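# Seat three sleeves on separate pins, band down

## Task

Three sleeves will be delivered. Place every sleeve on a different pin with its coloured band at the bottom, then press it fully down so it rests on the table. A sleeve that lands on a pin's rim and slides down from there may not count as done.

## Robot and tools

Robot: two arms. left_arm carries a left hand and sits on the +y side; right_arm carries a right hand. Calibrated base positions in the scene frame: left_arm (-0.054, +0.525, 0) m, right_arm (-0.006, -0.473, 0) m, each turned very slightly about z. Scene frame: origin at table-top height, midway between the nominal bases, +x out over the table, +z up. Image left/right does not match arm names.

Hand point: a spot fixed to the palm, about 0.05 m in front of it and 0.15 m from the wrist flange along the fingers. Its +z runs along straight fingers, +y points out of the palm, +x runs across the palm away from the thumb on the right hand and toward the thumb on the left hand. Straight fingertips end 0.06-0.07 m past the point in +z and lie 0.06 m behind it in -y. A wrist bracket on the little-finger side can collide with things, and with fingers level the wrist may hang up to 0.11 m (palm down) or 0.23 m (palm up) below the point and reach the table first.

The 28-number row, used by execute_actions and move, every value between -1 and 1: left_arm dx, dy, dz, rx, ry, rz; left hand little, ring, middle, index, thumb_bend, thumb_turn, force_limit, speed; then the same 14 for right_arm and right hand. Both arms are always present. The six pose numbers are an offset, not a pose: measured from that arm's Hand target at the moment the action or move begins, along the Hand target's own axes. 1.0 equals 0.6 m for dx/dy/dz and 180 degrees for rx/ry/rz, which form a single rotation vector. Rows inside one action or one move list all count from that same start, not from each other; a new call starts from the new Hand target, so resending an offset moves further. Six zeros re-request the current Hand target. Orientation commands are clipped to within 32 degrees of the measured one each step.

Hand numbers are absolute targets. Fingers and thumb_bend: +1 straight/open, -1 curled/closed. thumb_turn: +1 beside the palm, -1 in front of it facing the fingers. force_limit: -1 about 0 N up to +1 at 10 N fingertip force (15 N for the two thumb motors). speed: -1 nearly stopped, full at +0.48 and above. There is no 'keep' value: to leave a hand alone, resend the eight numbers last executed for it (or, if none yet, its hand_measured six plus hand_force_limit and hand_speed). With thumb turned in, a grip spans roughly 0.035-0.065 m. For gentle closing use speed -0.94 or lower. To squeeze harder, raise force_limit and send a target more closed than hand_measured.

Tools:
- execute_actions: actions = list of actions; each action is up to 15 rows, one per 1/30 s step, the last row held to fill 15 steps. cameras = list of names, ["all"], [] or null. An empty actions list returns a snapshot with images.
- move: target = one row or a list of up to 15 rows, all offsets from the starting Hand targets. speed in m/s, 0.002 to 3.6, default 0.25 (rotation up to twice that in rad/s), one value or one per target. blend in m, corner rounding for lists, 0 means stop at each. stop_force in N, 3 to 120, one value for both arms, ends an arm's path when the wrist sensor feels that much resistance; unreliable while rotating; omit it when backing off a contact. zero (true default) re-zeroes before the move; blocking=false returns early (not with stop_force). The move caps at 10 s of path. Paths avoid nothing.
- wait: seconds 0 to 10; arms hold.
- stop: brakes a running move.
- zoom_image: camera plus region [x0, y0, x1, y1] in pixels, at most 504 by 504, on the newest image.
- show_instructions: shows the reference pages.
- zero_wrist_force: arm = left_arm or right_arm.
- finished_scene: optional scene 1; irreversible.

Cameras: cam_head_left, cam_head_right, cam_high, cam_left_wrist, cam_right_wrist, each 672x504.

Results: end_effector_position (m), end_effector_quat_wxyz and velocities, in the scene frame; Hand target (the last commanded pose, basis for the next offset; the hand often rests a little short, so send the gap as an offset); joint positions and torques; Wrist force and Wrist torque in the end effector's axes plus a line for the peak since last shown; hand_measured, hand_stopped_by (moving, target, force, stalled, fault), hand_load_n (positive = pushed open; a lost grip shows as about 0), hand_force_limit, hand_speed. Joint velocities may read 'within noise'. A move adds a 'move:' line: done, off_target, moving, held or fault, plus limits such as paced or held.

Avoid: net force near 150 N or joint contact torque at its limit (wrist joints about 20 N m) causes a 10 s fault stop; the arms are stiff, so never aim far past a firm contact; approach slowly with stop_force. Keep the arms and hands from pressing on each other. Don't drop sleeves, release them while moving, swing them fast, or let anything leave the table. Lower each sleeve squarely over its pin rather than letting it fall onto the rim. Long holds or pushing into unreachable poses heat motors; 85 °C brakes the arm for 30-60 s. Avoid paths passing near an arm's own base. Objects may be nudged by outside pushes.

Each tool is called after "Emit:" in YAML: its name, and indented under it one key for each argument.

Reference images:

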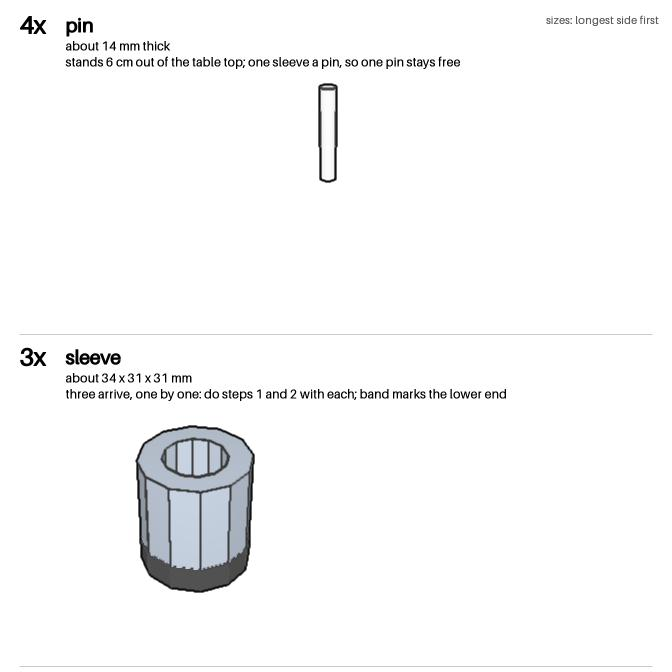

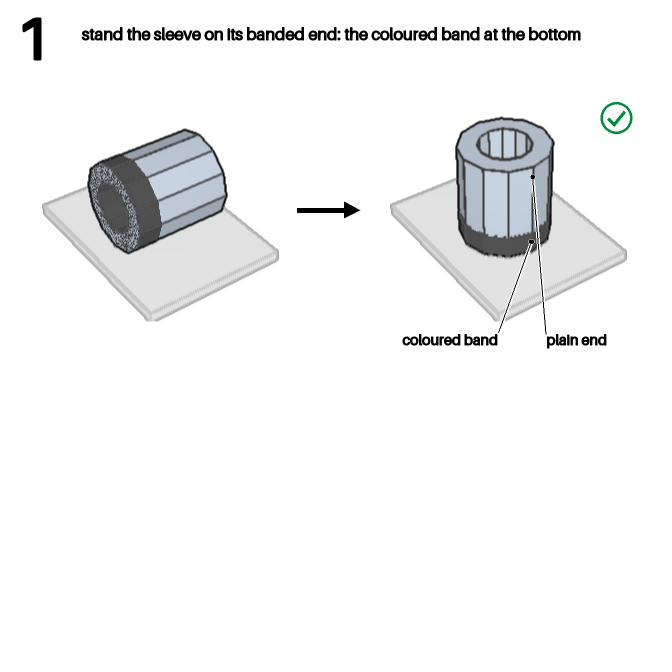

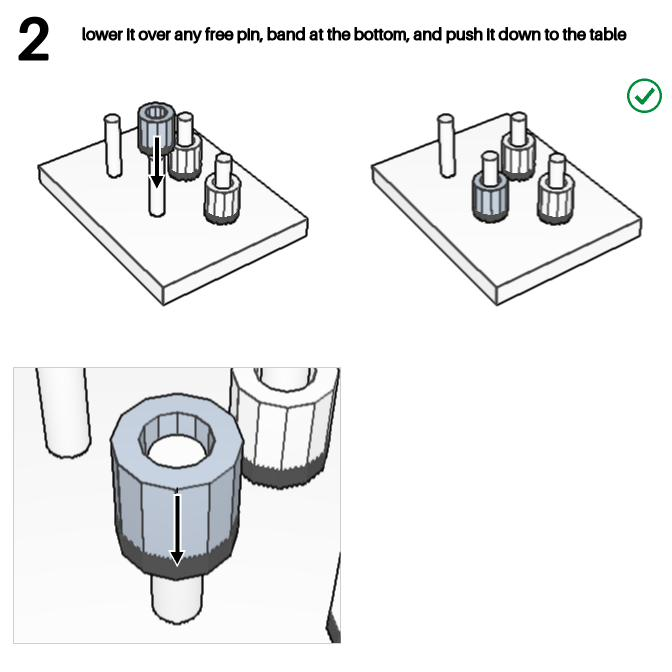

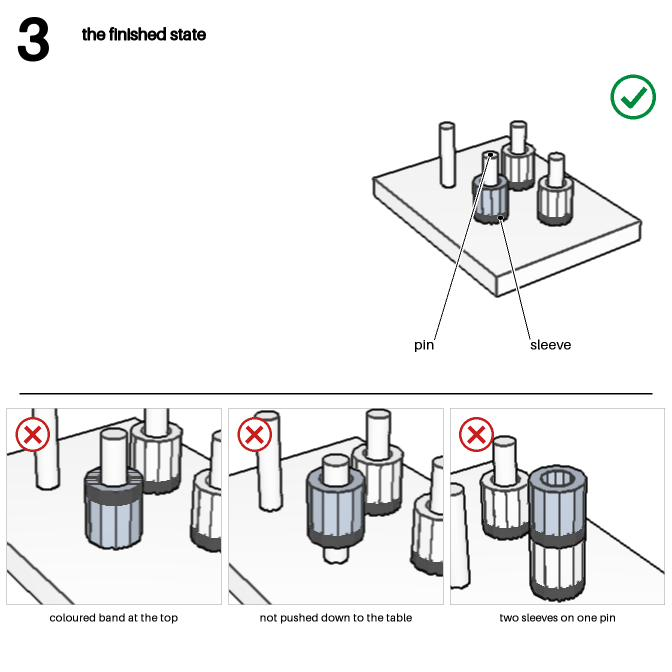

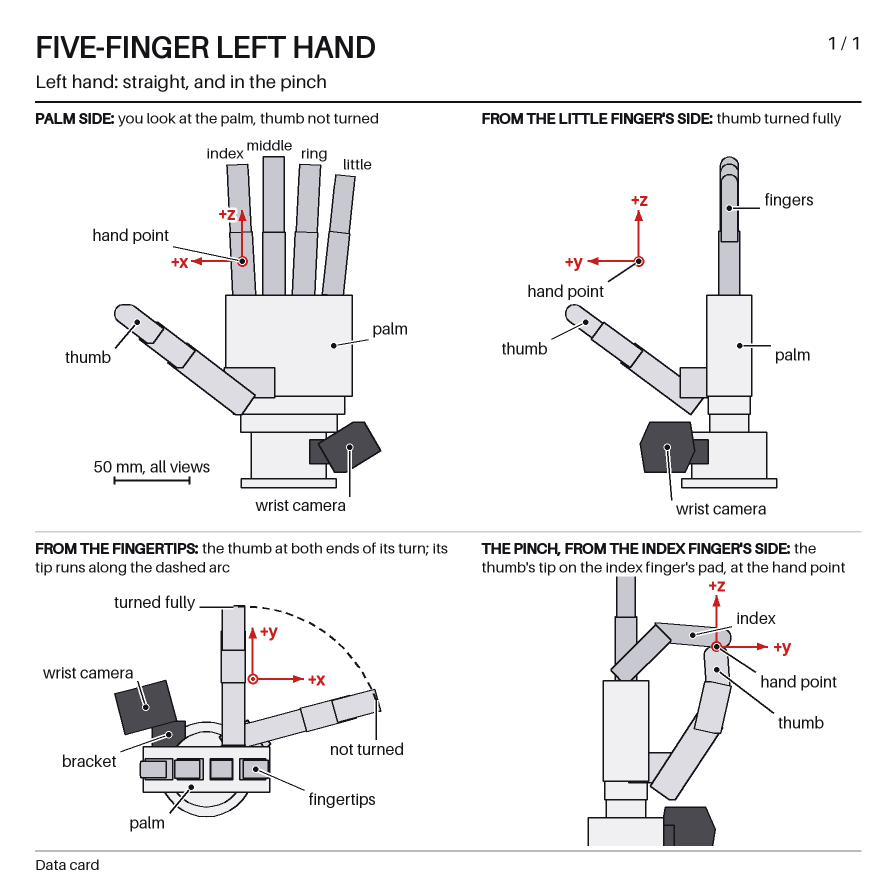

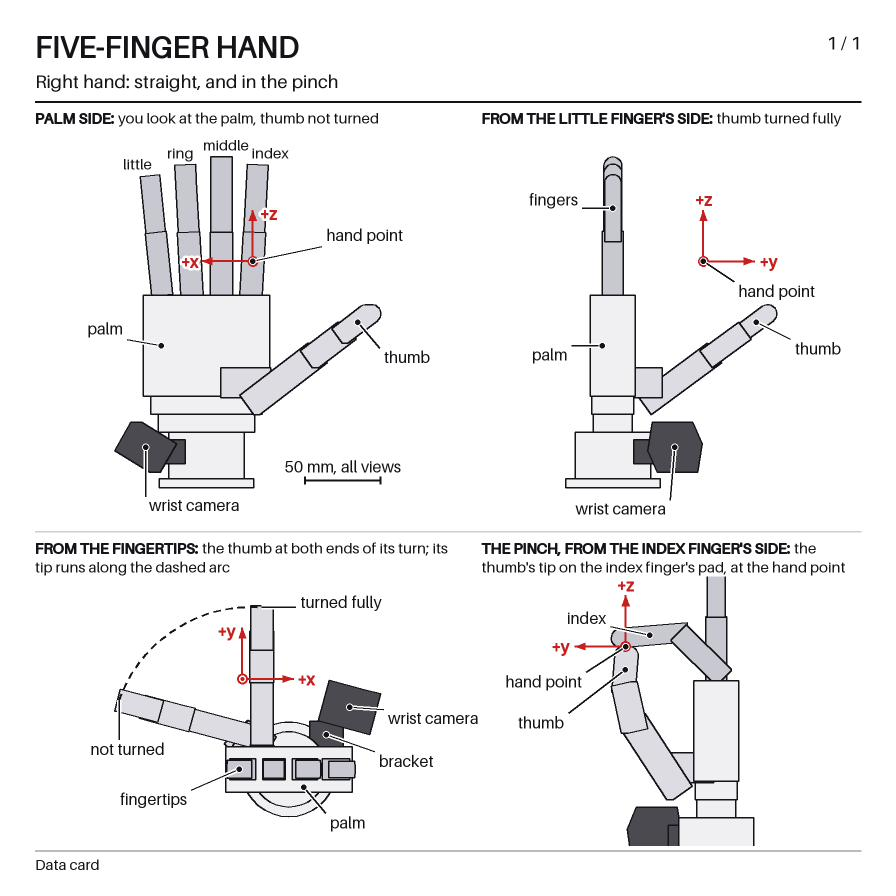

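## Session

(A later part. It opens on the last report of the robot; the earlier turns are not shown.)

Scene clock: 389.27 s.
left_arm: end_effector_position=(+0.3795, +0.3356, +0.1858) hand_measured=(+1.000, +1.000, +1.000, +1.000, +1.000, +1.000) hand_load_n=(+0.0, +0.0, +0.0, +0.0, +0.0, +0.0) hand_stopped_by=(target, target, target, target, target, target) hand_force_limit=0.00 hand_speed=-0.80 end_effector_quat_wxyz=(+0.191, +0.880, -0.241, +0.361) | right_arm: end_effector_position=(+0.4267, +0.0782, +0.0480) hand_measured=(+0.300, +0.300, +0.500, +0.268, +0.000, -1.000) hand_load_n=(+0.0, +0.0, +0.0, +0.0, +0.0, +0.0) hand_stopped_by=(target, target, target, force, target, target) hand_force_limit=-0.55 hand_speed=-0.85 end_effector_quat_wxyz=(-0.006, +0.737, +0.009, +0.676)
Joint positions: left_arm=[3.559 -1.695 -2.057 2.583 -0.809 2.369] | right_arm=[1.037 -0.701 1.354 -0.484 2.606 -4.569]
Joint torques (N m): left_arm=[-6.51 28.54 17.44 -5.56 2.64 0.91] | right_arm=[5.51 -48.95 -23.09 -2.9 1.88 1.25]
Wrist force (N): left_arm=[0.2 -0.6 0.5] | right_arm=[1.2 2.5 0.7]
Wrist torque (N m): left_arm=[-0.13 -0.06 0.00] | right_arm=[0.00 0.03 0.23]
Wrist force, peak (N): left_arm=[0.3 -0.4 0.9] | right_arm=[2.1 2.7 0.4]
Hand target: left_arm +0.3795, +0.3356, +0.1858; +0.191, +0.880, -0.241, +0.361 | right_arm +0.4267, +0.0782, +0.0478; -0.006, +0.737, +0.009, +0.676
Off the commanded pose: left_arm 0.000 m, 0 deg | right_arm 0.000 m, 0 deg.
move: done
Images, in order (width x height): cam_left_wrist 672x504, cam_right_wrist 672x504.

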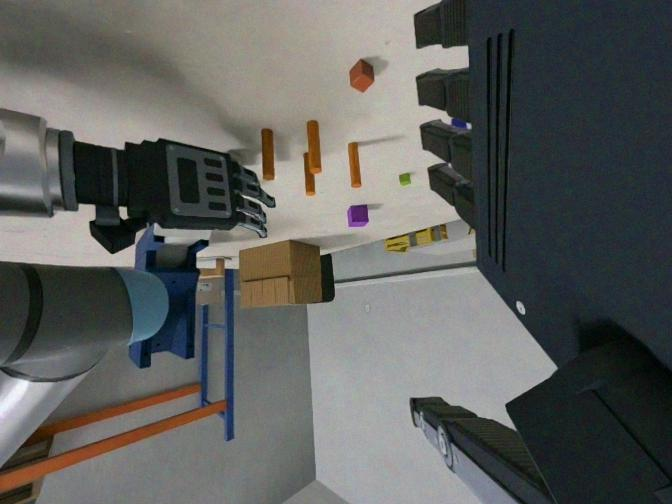

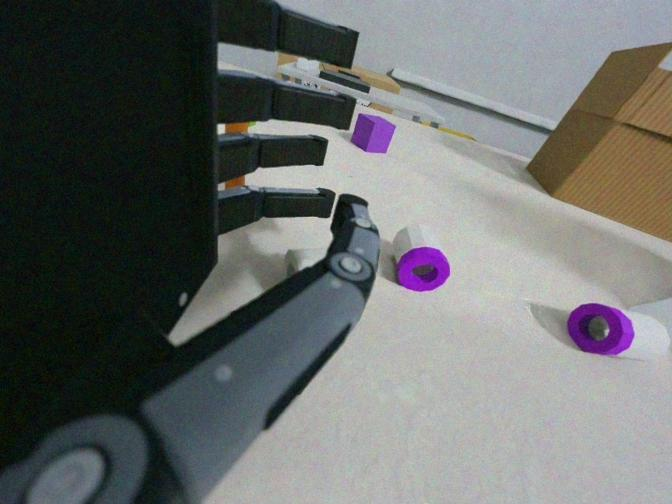

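Emit:
move:
  target:
    - [0,0,0,0,0,0,1,1,1,1,1,1,0,-0.8,0.1329,0,-0.0115,0,0,0,0.8,0.8,0.6,0.6,0.0,-1,-0.5,0.0]
    - [0,0,0,0,0,0,1,1,1,1,1,1,0,-0.8,0.153,0.323,0.002,-0.0652,-0.0869,0.580,0.8,0.8,0.6,0.6,0.0,-1,-0.5,0.0]
  speed: 0.3
  blend: [0.02,0]
  cameras: ["cam_right_wrist", "cam_left_wrist", "cam_high"]

Emit:
zoom_image:
  camera: "cam_right_wrist"
  region: [220, 100, 672, 439]

Emit:
zoom_image:
  camera: "cam_high"
  region: [280, 180, 420, 280]

Scene clock: 428.97 s.
left_arm: end_effector_position=(+0.3795, +0.3356, +0.1858) hand_measured=(+1.000, +1.000, +1.000, +1.000, +1.000, +1.000) hand_load_n=(+0.0, +0.0, +0.0, +0.0, +0.0, +0.0) hand_stopped_by=(target, target, target, target, target, target) hand_force_limit=0.00 hand_speed=-0.80 end_effector_quat_wxyz=(+0.191, +0.880, -0.241, +0.361) | right_arm: end_effector_position=(+0.4398, -0.1151, +0.1397) hand_measured=(+0.800, +0.800, +0.600, +0.600, +0.000, -1.000) hand_load_n=(+0.0, +0.0, +0.0, +0.0, +0.0, +0.0) hand_stopped_by=(target, target, target, target, target, target) hand_force_limit=-0.50 hand_speed=0.00 end_effector_quat_wxyz=(+0.469, -0.529, +0.633, -0.315)
Joint positions: left_arm=[3.559 -1.695 -2.057 2.583 -0.809 2.369] | right_arm=[0.494 -1.43 2.011 -0.181 1.956 -2.701]
Joint torques (N m): left_arm=[-5.43 29.01 16.65 -5.5 2.54 0.86] | right_arm=[-4.41 -19.14 -25.34 1.75 -0.37 1.13]
Wrist force (N): left_arm=[0.3 -0.3 0.6] | right_arm=[-1.2 0.2 -0.9]
Wrist torque (N m): left_arm=[-0.08 -0.09 0.00] | right_arm=[0.16 -0.05 -0.26]
Wrist force, peak (N): left_arm=[0.5 -0.6 0.8] | right_arm=[3.5 2.0 0.3]
Hand target: left_arm +0.3795, +0.3356, +0.1858; +0.191, +0.880, -0.241, +0.361 | right_arm +0.4398, -0.1151, +0.1397; +0.469, -0.529, +0.633, -0.315
Off the commanded pose: left_arm 0.000 m, 0 deg | right_arm 0.000 m, 0 deg.
move: done
Images, in order (width x height): cam_high 672x504, cam_left_wrist 672x504, cam_right_wrist 672x504.

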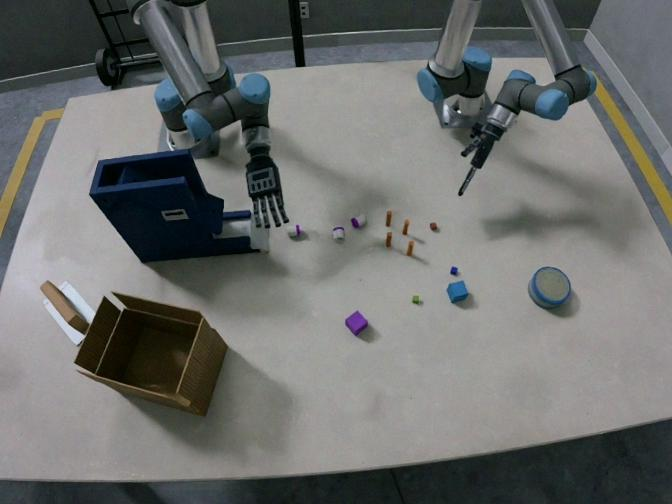

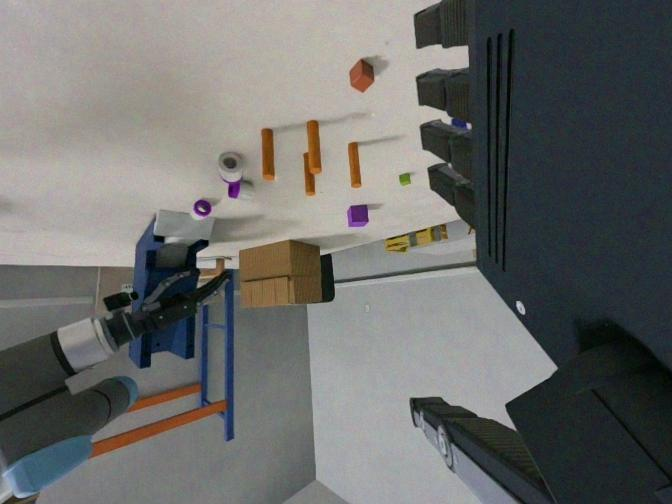

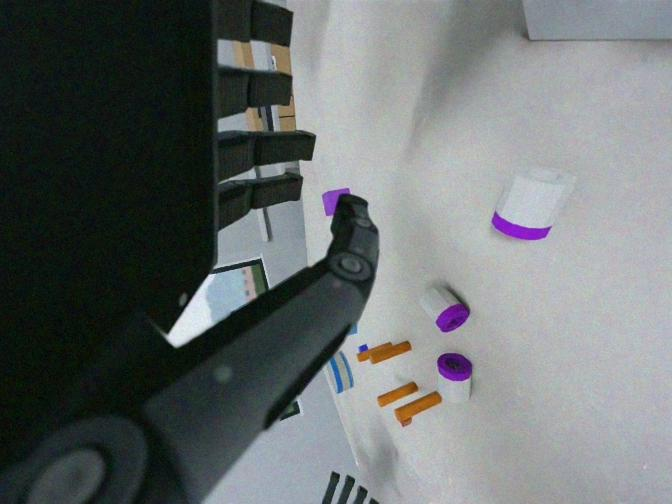

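Scaled by 1.115 from the camera's 672x504 image, which has a finer 960x720 frame.

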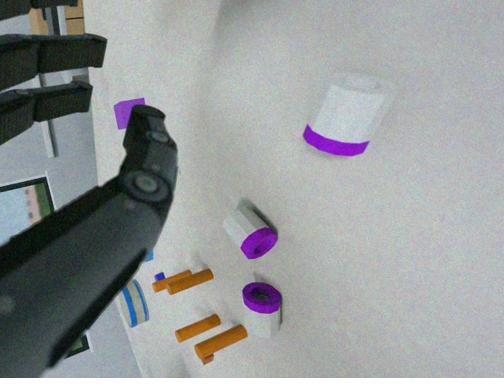

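Scaled by 3.600 from the camera's 672x504 image, which has a finer 960x720 frame.

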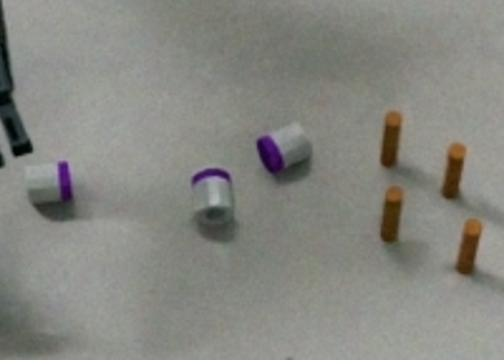

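Emit:
move:
  target: [0,0,0,0,0,0,1,1,1,1,1,1,0,-0.8,0.0227,0.1303,0.0053,0,0,0,0.8,0.8,0.6,0.6,0.0,-1,-0.5,0.0]
  speed: 0.12
  cameras: ["cam_right_wrist"]

Emit:
zoom_image:
  camera: "cam_right_wrist"
  region: [200, 80, 536, 332]

Scene clock: 437.33 s.
left_arm: end_effector_position=(+0.3795, +0.3356, +0.1858) hand_measured=(+1.000, +1.000, +1.000, +1.000, +1.000, +1.000) hand_load_n=(+0.0, +0.0, +0.0, +0.0, +0.0, +0.0) hand_stopped_by=(target, target, target, target, target, target) hand_force_limit=0.00 hand_speed=-0.80 end_effector_quat_wxyz=(+0.191, +0.880, -0.241, +0.361) | right_arm: end_effector_position=(+0.4134, -0.1091, +0.0649) hand_measured=(+0.800, +0.800, +0.600, +0.600, +0.000, -1.000) hand_load_n=(+0.0, +0.0, +0.0, +0.0, +0.0, +0.0) hand_stopped_by=(target, target, target, target, target, target) hand_force_limit=-0.50 hand_speed=0.00 end_effector_quat_wxyz=(+0.469, -0.529, +0.633, -0.315)
Joint positions: left_arm=[3.559 -1.695 -2.057 2.583 -0.809 2.369] | right_arm=[0.549 -1.324 2.126 -0.392 2.006 -2.677]
Joint torques (N m): left_arm=[-5.64 29.66 16.51 -5.54 2.62 0.88] | right_arm=[-6.38 -39.63 -23.71 -0.85 -1.66 -1.13]
Wrist force (N): left_arm=[0.3 -0.2 0.4] | right_arm=[-1.3 0.2 -1.0]
Wrist torque (N m): left_arm=[-0.06 -0.09 -0.01] | right_arm=[0.14 -0.06 -0.27]
Wrist force, peak (N): left_arm=[0.6 -0.6 0.7] | right_arm=[-1.0 1.6 -1.1]
Hand target: left_arm +0.3795, +0.3356, +0.1858; +0.191, +0.880, -0.241, +0.361 | right_arm +0.4135, -0.1091, +0.0650; +0.469, -0.529, +0.633, -0.315
Off the commanded pose: left_arm 0.000 m, 0 deg | right_arm 0.000 m, 0 deg.
move: done
Images, in order (width x height): cam_right_wrist 672x504.

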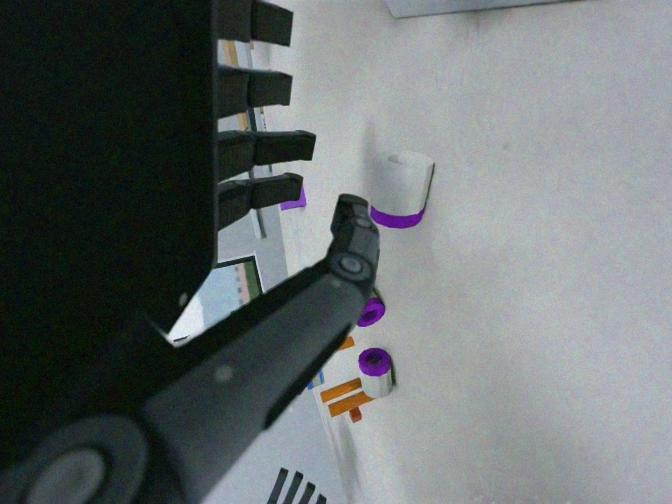

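Scaled by 1.500 from the camera's 672x504 image, which has a finer 960x720 frame.

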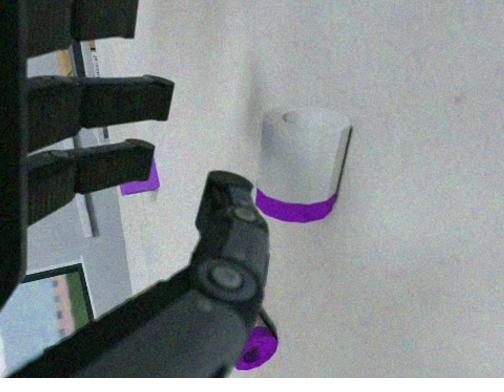

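Emit:
move:
  target: [0,0,0,0,0,0,1,1,1,1,1,1,0,-0.8,0.0258,0.0622,0.016,0,0,0,0.8,0.8,0.6,0.6,0.0,-1,-0.5,0.0]
  speed: 0.04
  stop_force: 4
  cameras: ["cam_right_wrist"]

Emit:
zoom_image:
  camera: "cam_right_wrist"
  region: [200, 80, 452, 332]

Scene clock: 445.50 s.
left_arm: end_effector_position=(+0.3795, +0.3356, +0.1858) hand_measured=(+1.000, +1.000, +1.000, +1.000, +1.000, +1.000) hand_load_n=(+0.0, -0.5, +0.0, +0.0, +0.0, +0.0) hand_stopped_by=(target, target, target, target, target, target) hand_force_limit=0.00 hand_speed=-0.80 end_effector_quat_wxyz=(+0.191, +0.880, -0.241, +0.361) | right_arm: end_effector_position=(+0.4084, -0.1141, +0.0241) hand_measured=(+0.800, +0.800, +0.600, +0.600, +0.000, -1.000) hand_load_n=(+0.0, +0.0, +0.0, +0.0, +0.0, +0.0) hand_stopped_by=(target, target, target, target, target, target) hand_force_limit=-0.50 hand_speed=0.00 end_effector_quat_wxyz=(+0.469, -0.529, +0.633, -0.315)
Joint positions: left_arm=[3.559 -1.695 -2.057 2.583 -0.809 2.369] | right_arm=[0.545 -1.25 2.179 -0.519 2.002 -2.679]
Joint torques (N m): left_arm=[-5.02 28.98 15.33 -5.44 2.65 0.91] | right_arm=[4.82 -44.87 -24.29 0.89 0.9 -0.33]
Wrist force (N): left_arm=[0.2 -0.3 0.4] | right_arm=[-1.2 0.4 -0.7]
Wrist torque (N m): left_arm=[-0.08 -0.08 -0.01] | right_arm=[0.15 -0.10 -0.26]
Wrist force, peak (N): left_arm=[0.3 -0.6 0.7] | right_arm=[-1.6 0.2 -1.1]
Hand target: left_arm +0.3795, +0.3356, +0.1858; +0.191, +0.880, -0.241, +0.361 | right_arm +0.4084, -0.1141, +0.0241; +0.469, -0.529, +0.633, -0.315
Off the commanded pose: left_arm 0.000 m, 0 deg | right_arm 0.000 m, 0 deg.
move: done
Images, in order (width x height): cam_right_wrist 672x504.

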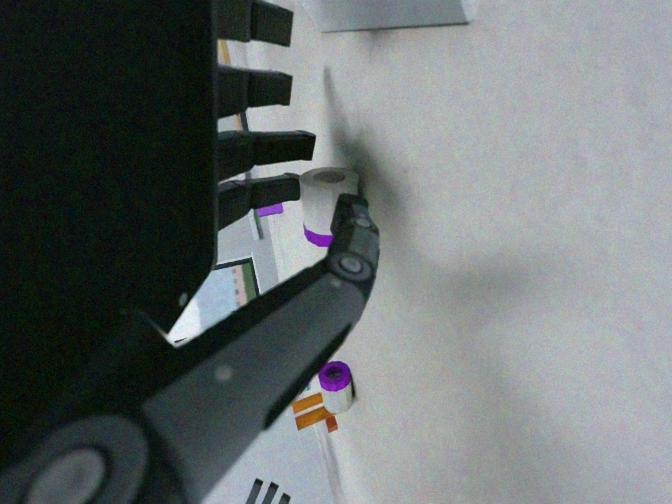

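Scaled by 2.000 from the camera's 672x504 image, which has a finer 960x720 frame.

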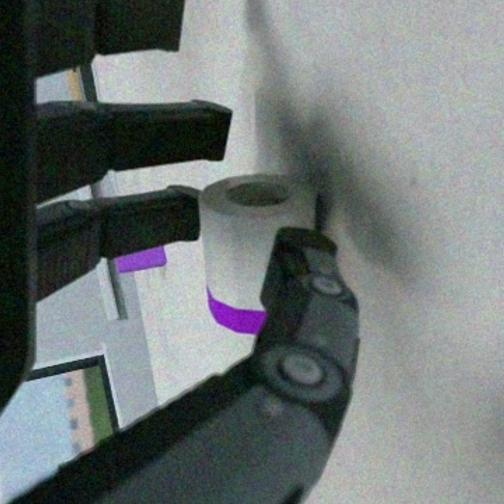

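Emit:
move:
  target: [0,0,0,0,0,0,1,1,1,1,1,1,0,-0.8,-0.0083,0.0013,0.0167,0,0,0,0.8,0.8,0.6,0.6,0.0,-1,-0.5,0.0]
  speed: 0.03
  stop_force: 4
  cameras: ["cam_right_wrist"]

Emit:
zoom_image:
  camera: "cam_right_wrist"
  region: [200, 80, 452, 332]

Scene clock: 458.40 s.
left_arm: end_effector_position=(+0.3795, +0.3356, +0.1858) hand_measured=(+1.000, +1.000, +1.000, +1.000, +1.000, +1.000) hand_load_n=(+0.0, +0.0, +0.0, +0.0, +0.0, +0.0) hand_stopped_by=(target, target, target, target, target, target) hand_force_limit=0.00 hand_speed=-0.80 end_effector_quat_wxyz=(+0.191, +0.880, -0.241, +0.361) | right_arm: end_effector_position=(+0.4174, -0.1081, +0.0210) hand_measured=(+0.800, +0.800, +0.600, +0.600, +0.000, -1.000) hand_load_n=(+0.0, +0.0, +0.0, +0.0, +0.0, +0.0) hand_stopped_by=(target, target, target, target, target, target) hand_force_limit=-0.50 hand_speed=0.00 end_effector_quat_wxyz=(+0.469, -0.529, +0.633, -0.315)
Joint positions: left_arm=[3.559 -1.695 -2.057 2.583 -0.809 2.369] | right_arm=[0.545 -1.225 2.151 -0.517 2.003 -2.679]
Joint torques (N m): left_arm=[-5.35 29.81 15.29 -5.51 2.62 0.81] | right_arm=[5.6 -46.05 -4.45 -1.19 1.55 1.06]
Wrist force (N): left_arm=[0.3 -0.4 0.6] | right_arm=[-1.2 0.4 -0.8]
Wrist torque (N m): left_arm=[-0.10 -0.08 0.00] | right_arm=[0.17 -0.08 -0.26]
Wrist force, peak (N): left_arm=[0.3 -0.3 0.9] | right_arm=[-1.6 0.2 -1.0]
Hand target: left_arm +0.3795, +0.3356, +0.1858; +0.191, +0.880, -0.241, +0.361 | right_arm +0.4174, -0.1081, +0.0210; +0.469, -0.529, +0.633, -0.315
Off the commanded pose: left_arm 0.000 m, 0 deg | right_arm 0.000 m, 0 deg.
move: done
Images, in order (width x height): cam_right_wrist 672x504.

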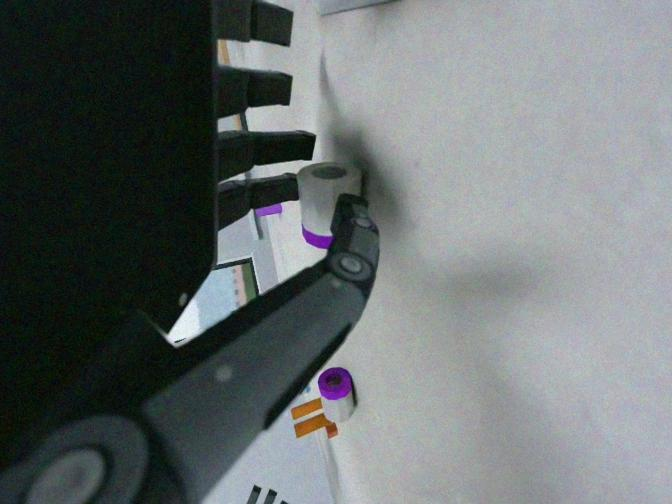

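Scaled by 2.000 from the camera's 672x504 image, which has a finer 960x720 frame.

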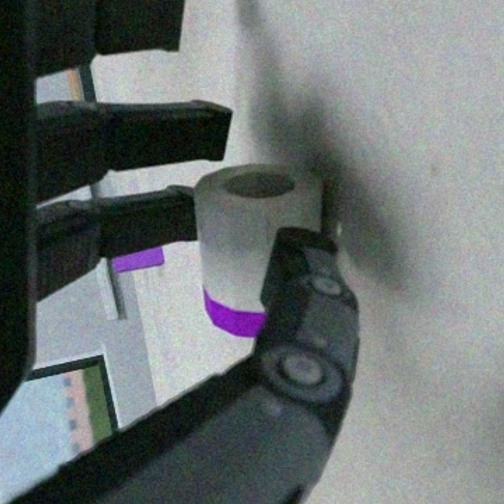

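Emit:
execute_actions:
  actions:
    - [[0,0,0,0,0,0,1,1,1,1,1,1,0,-0.8,0,0,0,0,0,0,0.8,0.8,-0.2,-0.2,0.0,-1,-0.55,-0.8]]
    - [[0,0,0,0,0,0,1,1,1,1,1,1,0,-0.8,0,0,0,0,0,0,0.8,0.8,-0.2,-0.2,0.0,-1,-0.55,-0.8]]
    - [[0,0,0,0,0,0,1,1,1,1,1,1,0,-0.8,0,0,0,0,0,0,0.8,0.8,-0.2,-0.2,0.0,-1,-0.55,-0.8]]
  cameras: ["cam_right_wrist"]

Emit:
zoom_image:
  camera: "cam_right_wrist"
  region: [200, 80, 452, 332]

Scene clock: 463.73 s.
left_arm: end_effector_position=(+0.3795, +0.3356, +0.1858) hand_measured=(+1.000, +1.000, +1.000, +1.000, +1.000, +1.000) hand_load_n=(+0.0, +0.0, +0.0, +0.0, +0.0, +0.0) hand_stopped_by=(target, target, target, target, target, target) hand_force_limit=0.00 hand_speed=-0.80 end_effector_quat_wxyz=(+0.191, +0.880, -0.241, +0.361) | right_arm: end_effector_position=(+0.4174, -0.1081, +0.0211) hand_measured=(+0.800, +0.800, +0.344, +0.252, +0.000, -1.000) hand_load_n=(+0.0, +0.0, +0.5, +5.5, +2.0, -1.0) hand_stopped_by=(target, target, force, force, target, target) hand_force_limit=-0.55 hand_speed=-0.80 end_effector_quat_wxyz=(+0.469, -0.529, +0.633, -0.315)
Joint positions: left_arm=[3.559 -1.695 -2.057 2.583 -0.809 2.369] | right_arm=[0.545 -1.225 2.151 -0.517 2.003 -2.679]
Joint torques (N m): left_arm=[-4.83 30.2 14.45 -5.53 2.58 0.91] | right_arm=[-4.38 -37.78 -5.62 1.29 -1.22 -0.26]
Wrist force (N): left_arm=[0.2 -0.4 0.5] | right_arm=[-1.5 -1.8 -1.8]
Wrist torque (N m): left_arm=[-0.10 -0.06 0.00] | right_arm=[0.16 -0.06 -0.31]
Wrist force, peak (N): left_arm=[0.2 -0.4 0.8] | right_arm=[-1.3 -3.1 -1.7]
Hand target: left_arm +0.3795, +0.3356, +0.1858; +0.191, +0.880, -0.241, +0.361 | right_arm +0.4174, -0.1081, +0.0210; +0.469, -0.529, +0.633, -0.315
Off the commanded pose: left_arm 0.000 m, 0 deg | right_arm 0.000 m, 0 deg.
Images, in order (width x height): cam_right_wrist 672x504.

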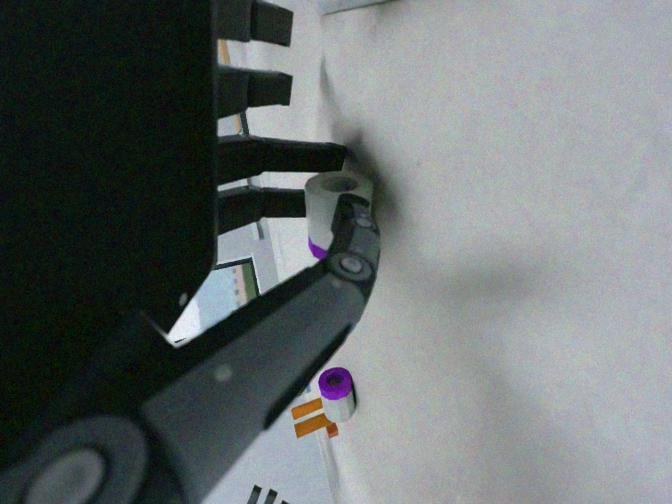

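Scaled by 2.000 from the camera's 672x504 image, which has a finer 960x720 frame.

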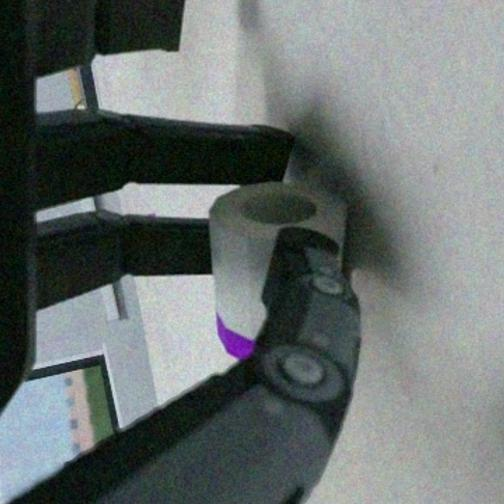

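Emit:
execute_actions:
  actions:
    - [[0,0,0,0,0,0,1,1,1,1,1,1,0,-0.8,0,0,0,0,0,0,0.8,0.8,0.55,0.55,0.0,-1,-0.55,-0.3]]

Emit:
move:
  target: [0,0,0,0,0,0,1,1,1,1,1,1,0,-0.8,-0.0145,0.0036,0.0015,0,0,0,0.8,0.8,0.55,0.55,0.0,-1,-0.55,-0.3]
  speed: 0.03
  cameras: ["cam_right_wrist"]

Emit:
zoom_image:
  camera: "cam_right_wrist"
  region: [200, 80, 452, 332]

Scene clock: 470.57 s.
left_arm: end_effector_position=(+0.3795, +0.3356, +0.1858) hand_measured=(+1.000, +1.000, +1.000, +1.000, +1.000, +1.000) hand_load_n=(+0.0, +0.0, +0.0, +0.0, +0.0, +0.0) hand_stopped_by=(target, target, target, target, target, target) hand_force_limit=0.00 hand_speed=-0.80 end_effector_quat_wxyz=(+0.191, +0.880, -0.241, +0.361) | right_arm: end_effector_position=(+0.4174, -0.1081, +0.0210) hand_measured=(+0.800, +0.800, +0.550, +0.550, +0.000, -1.000) hand_load_n=(+0.0, +0.0, +0.0, -0.5, +0.0, +0.0) hand_stopped_by=(target, target, target, target, target, target) hand_force_limit=-0.55 hand_speed=-0.30 end_effector_quat_wxyz=(+0.469, -0.529, +0.633, -0.315)
Joint positions: left_arm=[3.559 -1.695 -2.057 2.583 -0.809 2.369] | right_arm=[0.545 -1.225 2.151 -0.517 2.003 -2.679]
Joint torques (N m): left_arm=[-4.53 29.89 14.02 -5.45 2.56 0.92] | right_arm=[-4.96 -25.37 -8.77 -0.04 -1.48 -1.08]
Wrist force (N): left_arm=[0.2 -0.4 0.6] | right_arm=[-1.1 0.3 -0.9]
Wrist torque (N m): left_arm=[-0.10 -0.07 0.00] | right_arm=[0.15 -0.09 -0.26]
Wrist force, peak (N): left_arm=[0.2 -0.5 0.8] | right_arm=[-1.8 -1.9 -2.0]
Hand target: left_arm +0.3795, +0.3356, +0.1858; +0.191, +0.880, -0.241, +0.361 | right_arm +0.4174, -0.1081, +0.0210; +0.469, -0.529, +0.633, -0.315
Off the commanded pose: left_arm 0.000 m, 0 deg | right_arm 0.000 m, 0 deg.

Scene clock: 471.30 s.
left_arm: end_effector_position=(+0.3795, +0.3356, +0.1858) hand_measured=(+1.000, +1.000, +1.000, +1.000, +1.000, +1.000) hand_load_n=(+0.0, +0.0, +0.0, +0.0, +0.0, +0.0) hand_stopped_by=(target, target, target, target, target, target) hand_force_limit=0.00 hand_speed=-0.80 end_effector_quat_wxyz=(+0.191, +0.880, -0.241, +0.361) | right_arm: end_effector_position=(+0.4175, -0.0990, +0.0210) hand_measured=(+0.800, +0.800, +0.550, +0.550, +0.000, -1.000) hand_load_n=(+0.0, +0.0, +0.0, +0.0, +0.5, +0.0) hand_stopped_by=(target, target, target, target, target, target) hand_force_limit=-0.55 hand_speed=-0.30 end_effector_quat_wxyz=(+0.469, -0.529, +0.633, -0.315)
Joint positions: left_arm=[3.559 -1.695 -2.057 2.583 -0.809 2.369] | right_arm=[0.567 -1.21 2.128 -0.504 2.023 -2.669]
Joint torques (N m): left_arm=[-4.49 29.97 15.21 -5.72 2.61 0.92] | right_arm=[-8.55 -45.34 -4.31 -0.98 -0.89 -0.57]
Wrist force (N): left_arm=[0.4 -0.4 0.7] | right_arm=[-1.3 0.6 -0.8]
Wrist torque (N m): left_arm=[-0.10 -0.09 0.01] | right_arm=[0.17 -0.08 -0.26]
Wrist force, peak (N): left_arm=[0.3 -0.7 0.6] | right_arm=[-1.7 0.6 -0.7]
Hand target: left_arm +0.3795, +0.3356, +0.1858; +0.191, +0.880, -0.241, +0.361 | right_arm +0.4174, -0.0991, +0.0211; +0.469, -0.529, +0.633, -0.315
Off the commanded pose: left_arm 0.000 m, 0 deg | right_arm 0.000 m, 0 deg.
move: done
Images, in order (width x height): cam_right_wrist 672x504.

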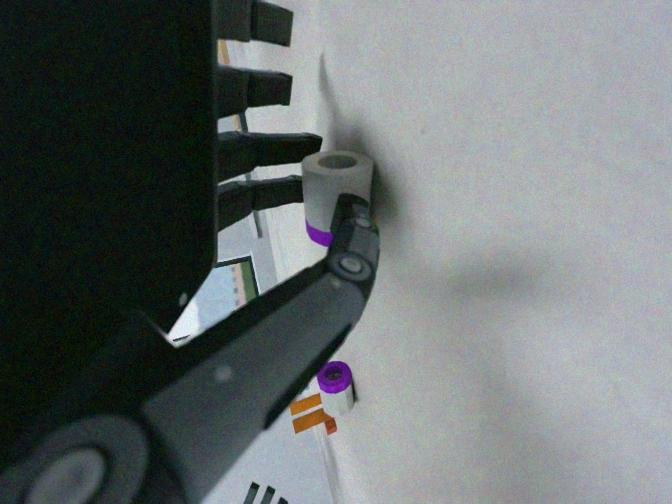

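Scaled by 2.000 from the camera's 672x504 image, which has a finer 960x720 frame.

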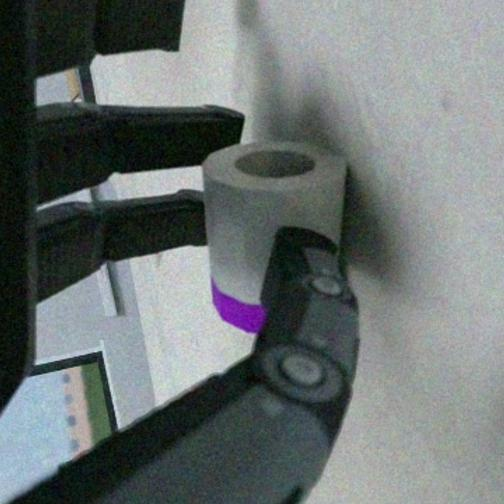

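Emit:
execute_actions:
  actions:
    - [[0,0,0,0,0,0,1,1,1,1,1,1,0,-0.8,0,0,0,0,0,0,0.8,0.8,-0.2,-0.2,0.0,-1,-0.55,-0.8]]
    - [[0,0,0,0,0,0,1,1,1,1,1,1,0,-0.8,0,0,0,0,0,0,0.8,0.8,-0.2,-0.2,0.0,-1,-0.55,-0.8]]
  cameras: ["cam_right_wrist"]

Emit:
zoom_image:
  camera: "cam_right_wrist"
  region: [200, 80, 452, 332]

Scene clock: 474.67 s.
left_arm: end_effector_position=(+0.3795, +0.3356, +0.1858) hand_measured=(+1.000, +1.000, +1.000, +1.000, +1.000, +1.000) hand_load_n=(+0.0, +0.0, +0.0, +0.0, +0.0, +0.0) hand_stopped_by=(target, target, target, target, target, target) hand_force_limit=0.00 hand_speed=-0.80 end_effector_quat_wxyz=(+0.191, +0.880, -0.241, +0.361) | right_arm: end_effector_position=(+0.4175, -0.0991, +0.0211) hand_measured=(+0.800, +0.800, +0.348, +0.256, +0.000, -1.000) hand_load_n=(+0.0, +0.0, +1.0, +3.5, +1.5, -0.5) hand_stopped_by=(target, target, force, force, target, target) hand_force_limit=-0.55 hand_speed=-0.80 end_effector_quat_wxyz=(+0.469, -0.529, +0.633, -0.315)
Joint positions: left_arm=[3.559 -1.695 -2.057 2.583 -0.809 2.369] | right_arm=[0.567 -1.211 2.129 -0.505 2.023 -2.669]
Joint torques (N m): left_arm=[-4.39 29.97 14.81 -5.55 2.6 0.88] | right_arm=[-5.47 -40.94 -6.31 1.42 -1.57 -1.12]
Wrist force (N): left_arm=[0.2 -0.4 0.3] | right_arm=[-1.0 -2.0 -1.7]
Wrist torque (N m): left_arm=[-0.08 -0.08 0.00] | right_arm=[0.16 -0.05 -0.32]
Wrist force, peak (N): left_arm=[0.4 -0.5 0.7] | right_arm=[-1.2 -2.0 -2.0]
Hand target: left_arm +0.3795, +0.3356, +0.1858; +0.191, +0.880, -0.241, +0.361 | right_arm +0.4174, -0.0991, +0.0211; +0.469, -0.529, +0.633, -0.315
Off the commanded pose: left_arm 0.000 m, 0 deg | right_arm 0.000 m, 0 deg.
Images, in order (width x height): cam_right_wrist 672x504.

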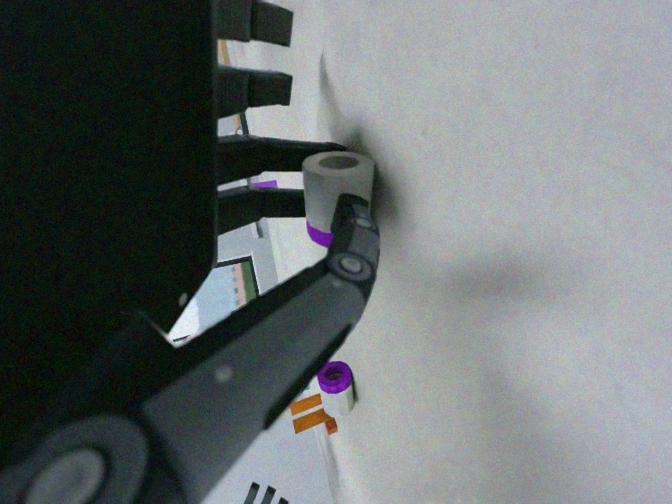

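Scaled by 2.000 from the camera's 672x504 image, which has a finer 960x720 frame.

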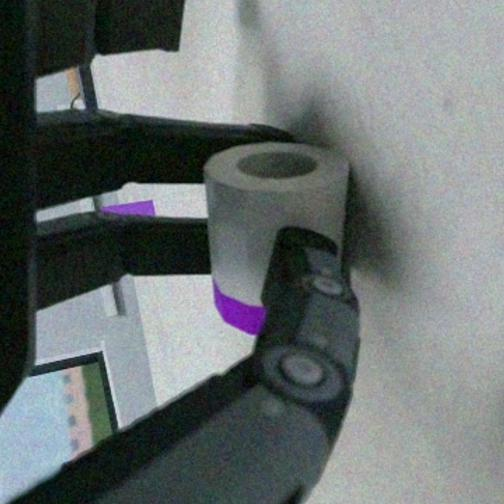

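Emit:
execute_actions:
  actions:
    - [[0,0,0,0,0,0,1,1,1,1,1,1,0,-0.8,0,0,0,0,0,0,0.8,0.8,-0.1,-0.2,0.0,-1,-0.5,-0.9]]

Emit:
move:
  target: [0,0,0,0,0,0,1,1,1,1,1,1,0,-0.8,-0.0109,-0.0373,-0.015,0,0,0,0.8,0.8,-0.1,-0.2,0.0,-1,-0.5,-0.9]
  speed: 0.04
  cameras: ["cam_right_wrist"]

Emit:
zoom_image:
  camera: "cam_right_wrist"
  region: [200, 80, 452, 332]

Scene clock: 479.43 s.
left_arm: end_effector_position=(+0.3795, +0.3356, +0.1858) hand_measured=(+1.000, +1.000, +1.000, +1.000, +1.000, +1.000) hand_load_n=(+0.0, +0.0, +0.0, +0.0, +0.0, +0.5) hand_stopped_by=(target, target, target, target, target, target) hand_force_limit=0.00 hand_speed=-0.80 end_effector_quat_wxyz=(+0.191, +0.880, -0.241, +0.361) | right_arm: end_effector_position=(+0.4175, -0.0991, +0.0210) hand_measured=(+0.800, +0.800, +0.340, +0.256, +0.000, -1.000) hand_load_n=(+0.0, +0.0, +2.0, +3.0, +2.0, -0.5) hand_stopped_by=(target, target, force, force, target, target) hand_force_limit=-0.50 hand_speed=-0.90 end_effector_quat_wxyz=(+0.469, -0.529, +0.633, -0.315)
Joint positions: left_arm=[3.559 -1.695 -2.057 2.583 -0.809 2.369] | right_arm=[0.567 -1.211 2.129 -0.505 2.023 -2.669]
Joint torques (N m): left_arm=[-4.11 29.38 14.06 -5.54 2.54 0.89] | right_arm=[2.27 -21.87 -8.54 1.72 -1.31 -1.1]
Wrist force (N): left_arm=[0.3 -0.3 0.5] | right_arm=[-1.1 -1.5 -1.0]
Wrist torque (N m): left_arm=[-0.09 -0.08 0.00] | right_arm=[0.22 -0.05 -0.32]
Wrist force, peak (N): left_arm=[0.6 -0.5 0.6] | right_arm=[-1.2 -2.2 -1.8]
Hand target: left_arm +0.3795, +0.3356, +0.1858; +0.191, +0.880, -0.241, +0.361 | right_arm +0.4174, -0.0991, +0.0211; +0.469, -0.529, +0.633, -0.315
Off the commanded pose: left_arm 0.000 m, 0 deg | right_arm 0.000 m, 0 deg.

Scene clock: 480.37 s.
left_arm: end_effector_position=(+0.3795, +0.3356, +0.1858) hand_measured=(+1.000, +1.000, +1.000, +1.000, +1.000, +1.000) hand_load_n=(+0.0, +0.0, +0.0, +0.0, +0.0, +0.0) hand_stopped_by=(target, target, target, target, target, target) hand_force_limit=0.00 hand_speed=-0.80 end_effector_quat_wxyz=(+0.191, +0.880, -0.241, +0.361) | right_arm: end_effector_position=(+0.4176, -0.0990, +0.0462) hand_measured=(+0.800, +0.800, +0.340, +0.256, +0.000, -1.000) hand_load_n=(+0.0, +0.0, +0.0, +3.0, +2.0, -0.5) hand_stopped_by=(target, target, force, force, target, target) hand_force_limit=-0.50 hand_speed=-0.90 end_effector_quat_wxyz=(+0.469, -0.529, +0.633, -0.315) end_effector_velocity=(+0.000, +0.000, -0.001) end_effector_angular_velocity=(+0.001, -0.002, +0.001)
Joint positions: left_arm=[3.559 -1.695 -2.057 2.583 -0.809 2.369] | right_arm=[0.567 -1.264 2.111 -0.434 2.023 -2.669]
Joint velocities: left_arm=[within noise] | right_arm=[0 0.002 0.001 -0.005 0 0]
Joint torques (N m): left_arm=[-4.71 30.64 14.15 -5.61 2.69 0.92] | right_arm=[5.29 -19.27 -8.53 -2.47 -0.7 0.14]
Wrist force (N): left_arm=[0.2 -0.5 0.6] | right_arm=[-0.9 0.4 -0.8]
Wrist torque (N m): left_arm=[-0.11 -0.06 0.00] | right_arm=[0.12 -0.12 -0.24]
Wrist force, peak (N): left_arm=[0.3 -0.5 0.8] | right_arm=[-0.9 -1.7 -0.8]
Hand target: left_arm +0.3795, +0.3356, +0.1858; +0.191, +0.880, -0.241, +0.361 | right_arm +0.4175, -0.0991, +0.0460; +0.469, -0.529, +0.633, -0.315
Off the commanded pose: left_arm 0.000 m, 0 deg | right_arm 0.000 m, 0 deg.
move: done
Images, in order (width x height): cam_right_wrist 672x504.

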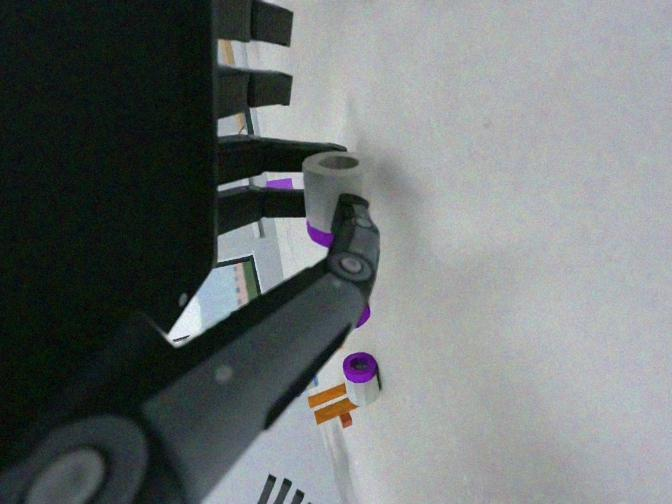

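Scaled by 2.000 from the camera's 672x504 image, which has a finer 960x720 frame.

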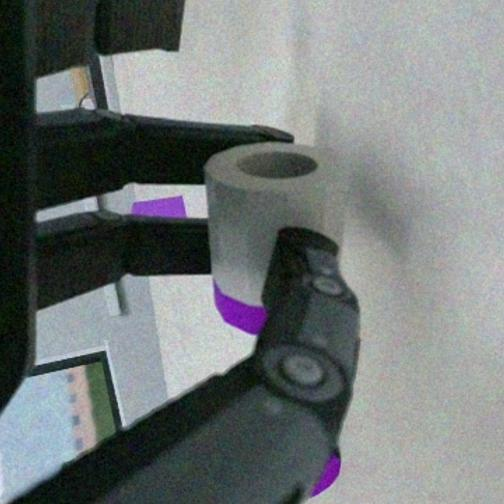

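Emit:
execute_actions:
  actions:
    - [[0,0,0,0,0,0,1,1,1,1,1,1,0,-0.8,0,0,0,0,0,0,0.8,0.8,-0.15,-0.2,0.0,-1,-0.65,-0.9]]
  cameras: ["cam_right_wrist"]

Emit:
zoom_image:
  camera: "cam_right_wrist"
  region: [270, 130, 396, 256]

Scene clock: 483.77 s.
left_arm: end_effector_position=(+0.3795, +0.3356, +0.1858) hand_measured=(+1.000, +1.000, +1.000, +1.000, +1.000, +1.000) hand_load_n=(+0.0, +0.0, +0.0, +0.0, +0.0, +0.0) hand_stopped_by=(target, target, target, target, target, target) hand_force_limit=0.00 hand_speed=-0.80 end_effector_quat_wxyz=(+0.191, +0.880, -0.241, +0.361) | right_arm: end_effector_position=(+0.4175, -0.0991, +0.0460) hand_measured=(+0.800, +0.800, +0.278, +0.256, +0.002, -1.000) hand_load_n=(+0.0, +0.0, +3.5, +1.5, +4.0, +1.0) hand_stopped_by=(target, target, force, force, target, target) hand_force_limit=-0.65 hand_speed=-0.90 end_effector_quat_wxyz=(+0.469, -0.529, +0.633, -0.315)
Joint positions: left_arm=[3.559 -1.695 -2.057 2.583 -0.809 2.369] | right_arm=[0.567 -1.264 2.111 -0.434 2.023 -2.669]
Joint torques (N m): left_arm=[-4.02 29.98 14.6 -5.57 2.56 0.89] | right_arm=[5.53 -21.44 -5.89 -2.07 1.81 1.04]
Wrist force (N): left_arm=[0.1 -0.5 0.5] | right_arm=[-0.8 0.5 -1.0]
Wrist torque (N m): left_arm=[-0.10 -0.06 0.00] | right_arm=[0.15 -0.13 -0.23]
Wrist force, peak (N): left_arm=[0.2 -0.8 0.6] | right_arm=[-1.0 0.7 -1.3]
Hand target: left_arm +0.3795, +0.3356, +0.1858; +0.191, +0.880, -0.241, +0.361 | right_arm +0.4175, -0.0991, +0.0460; +0.469, -0.529, +0.633, -0.315
Off the commanded pose: left_arm 0.000 m, 0 deg | right_arm 0.000 m, 0 deg.
Images, in order (width x height): cam_right_wrist 672x504.

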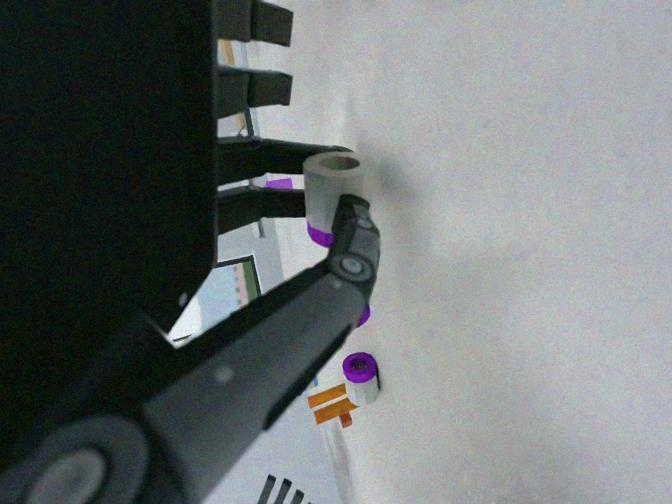

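Scaled by 4.000 from the camera's 672x504 image, which has a finer 960x720 frame.

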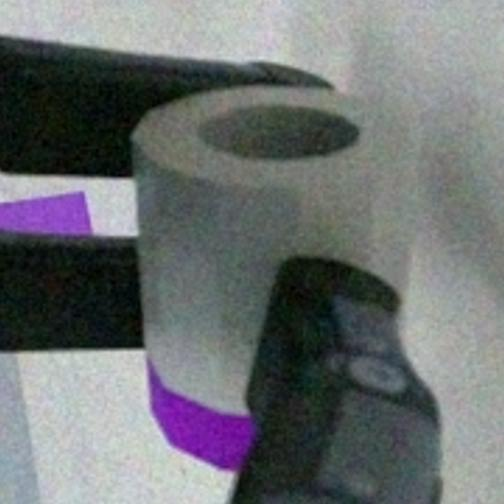

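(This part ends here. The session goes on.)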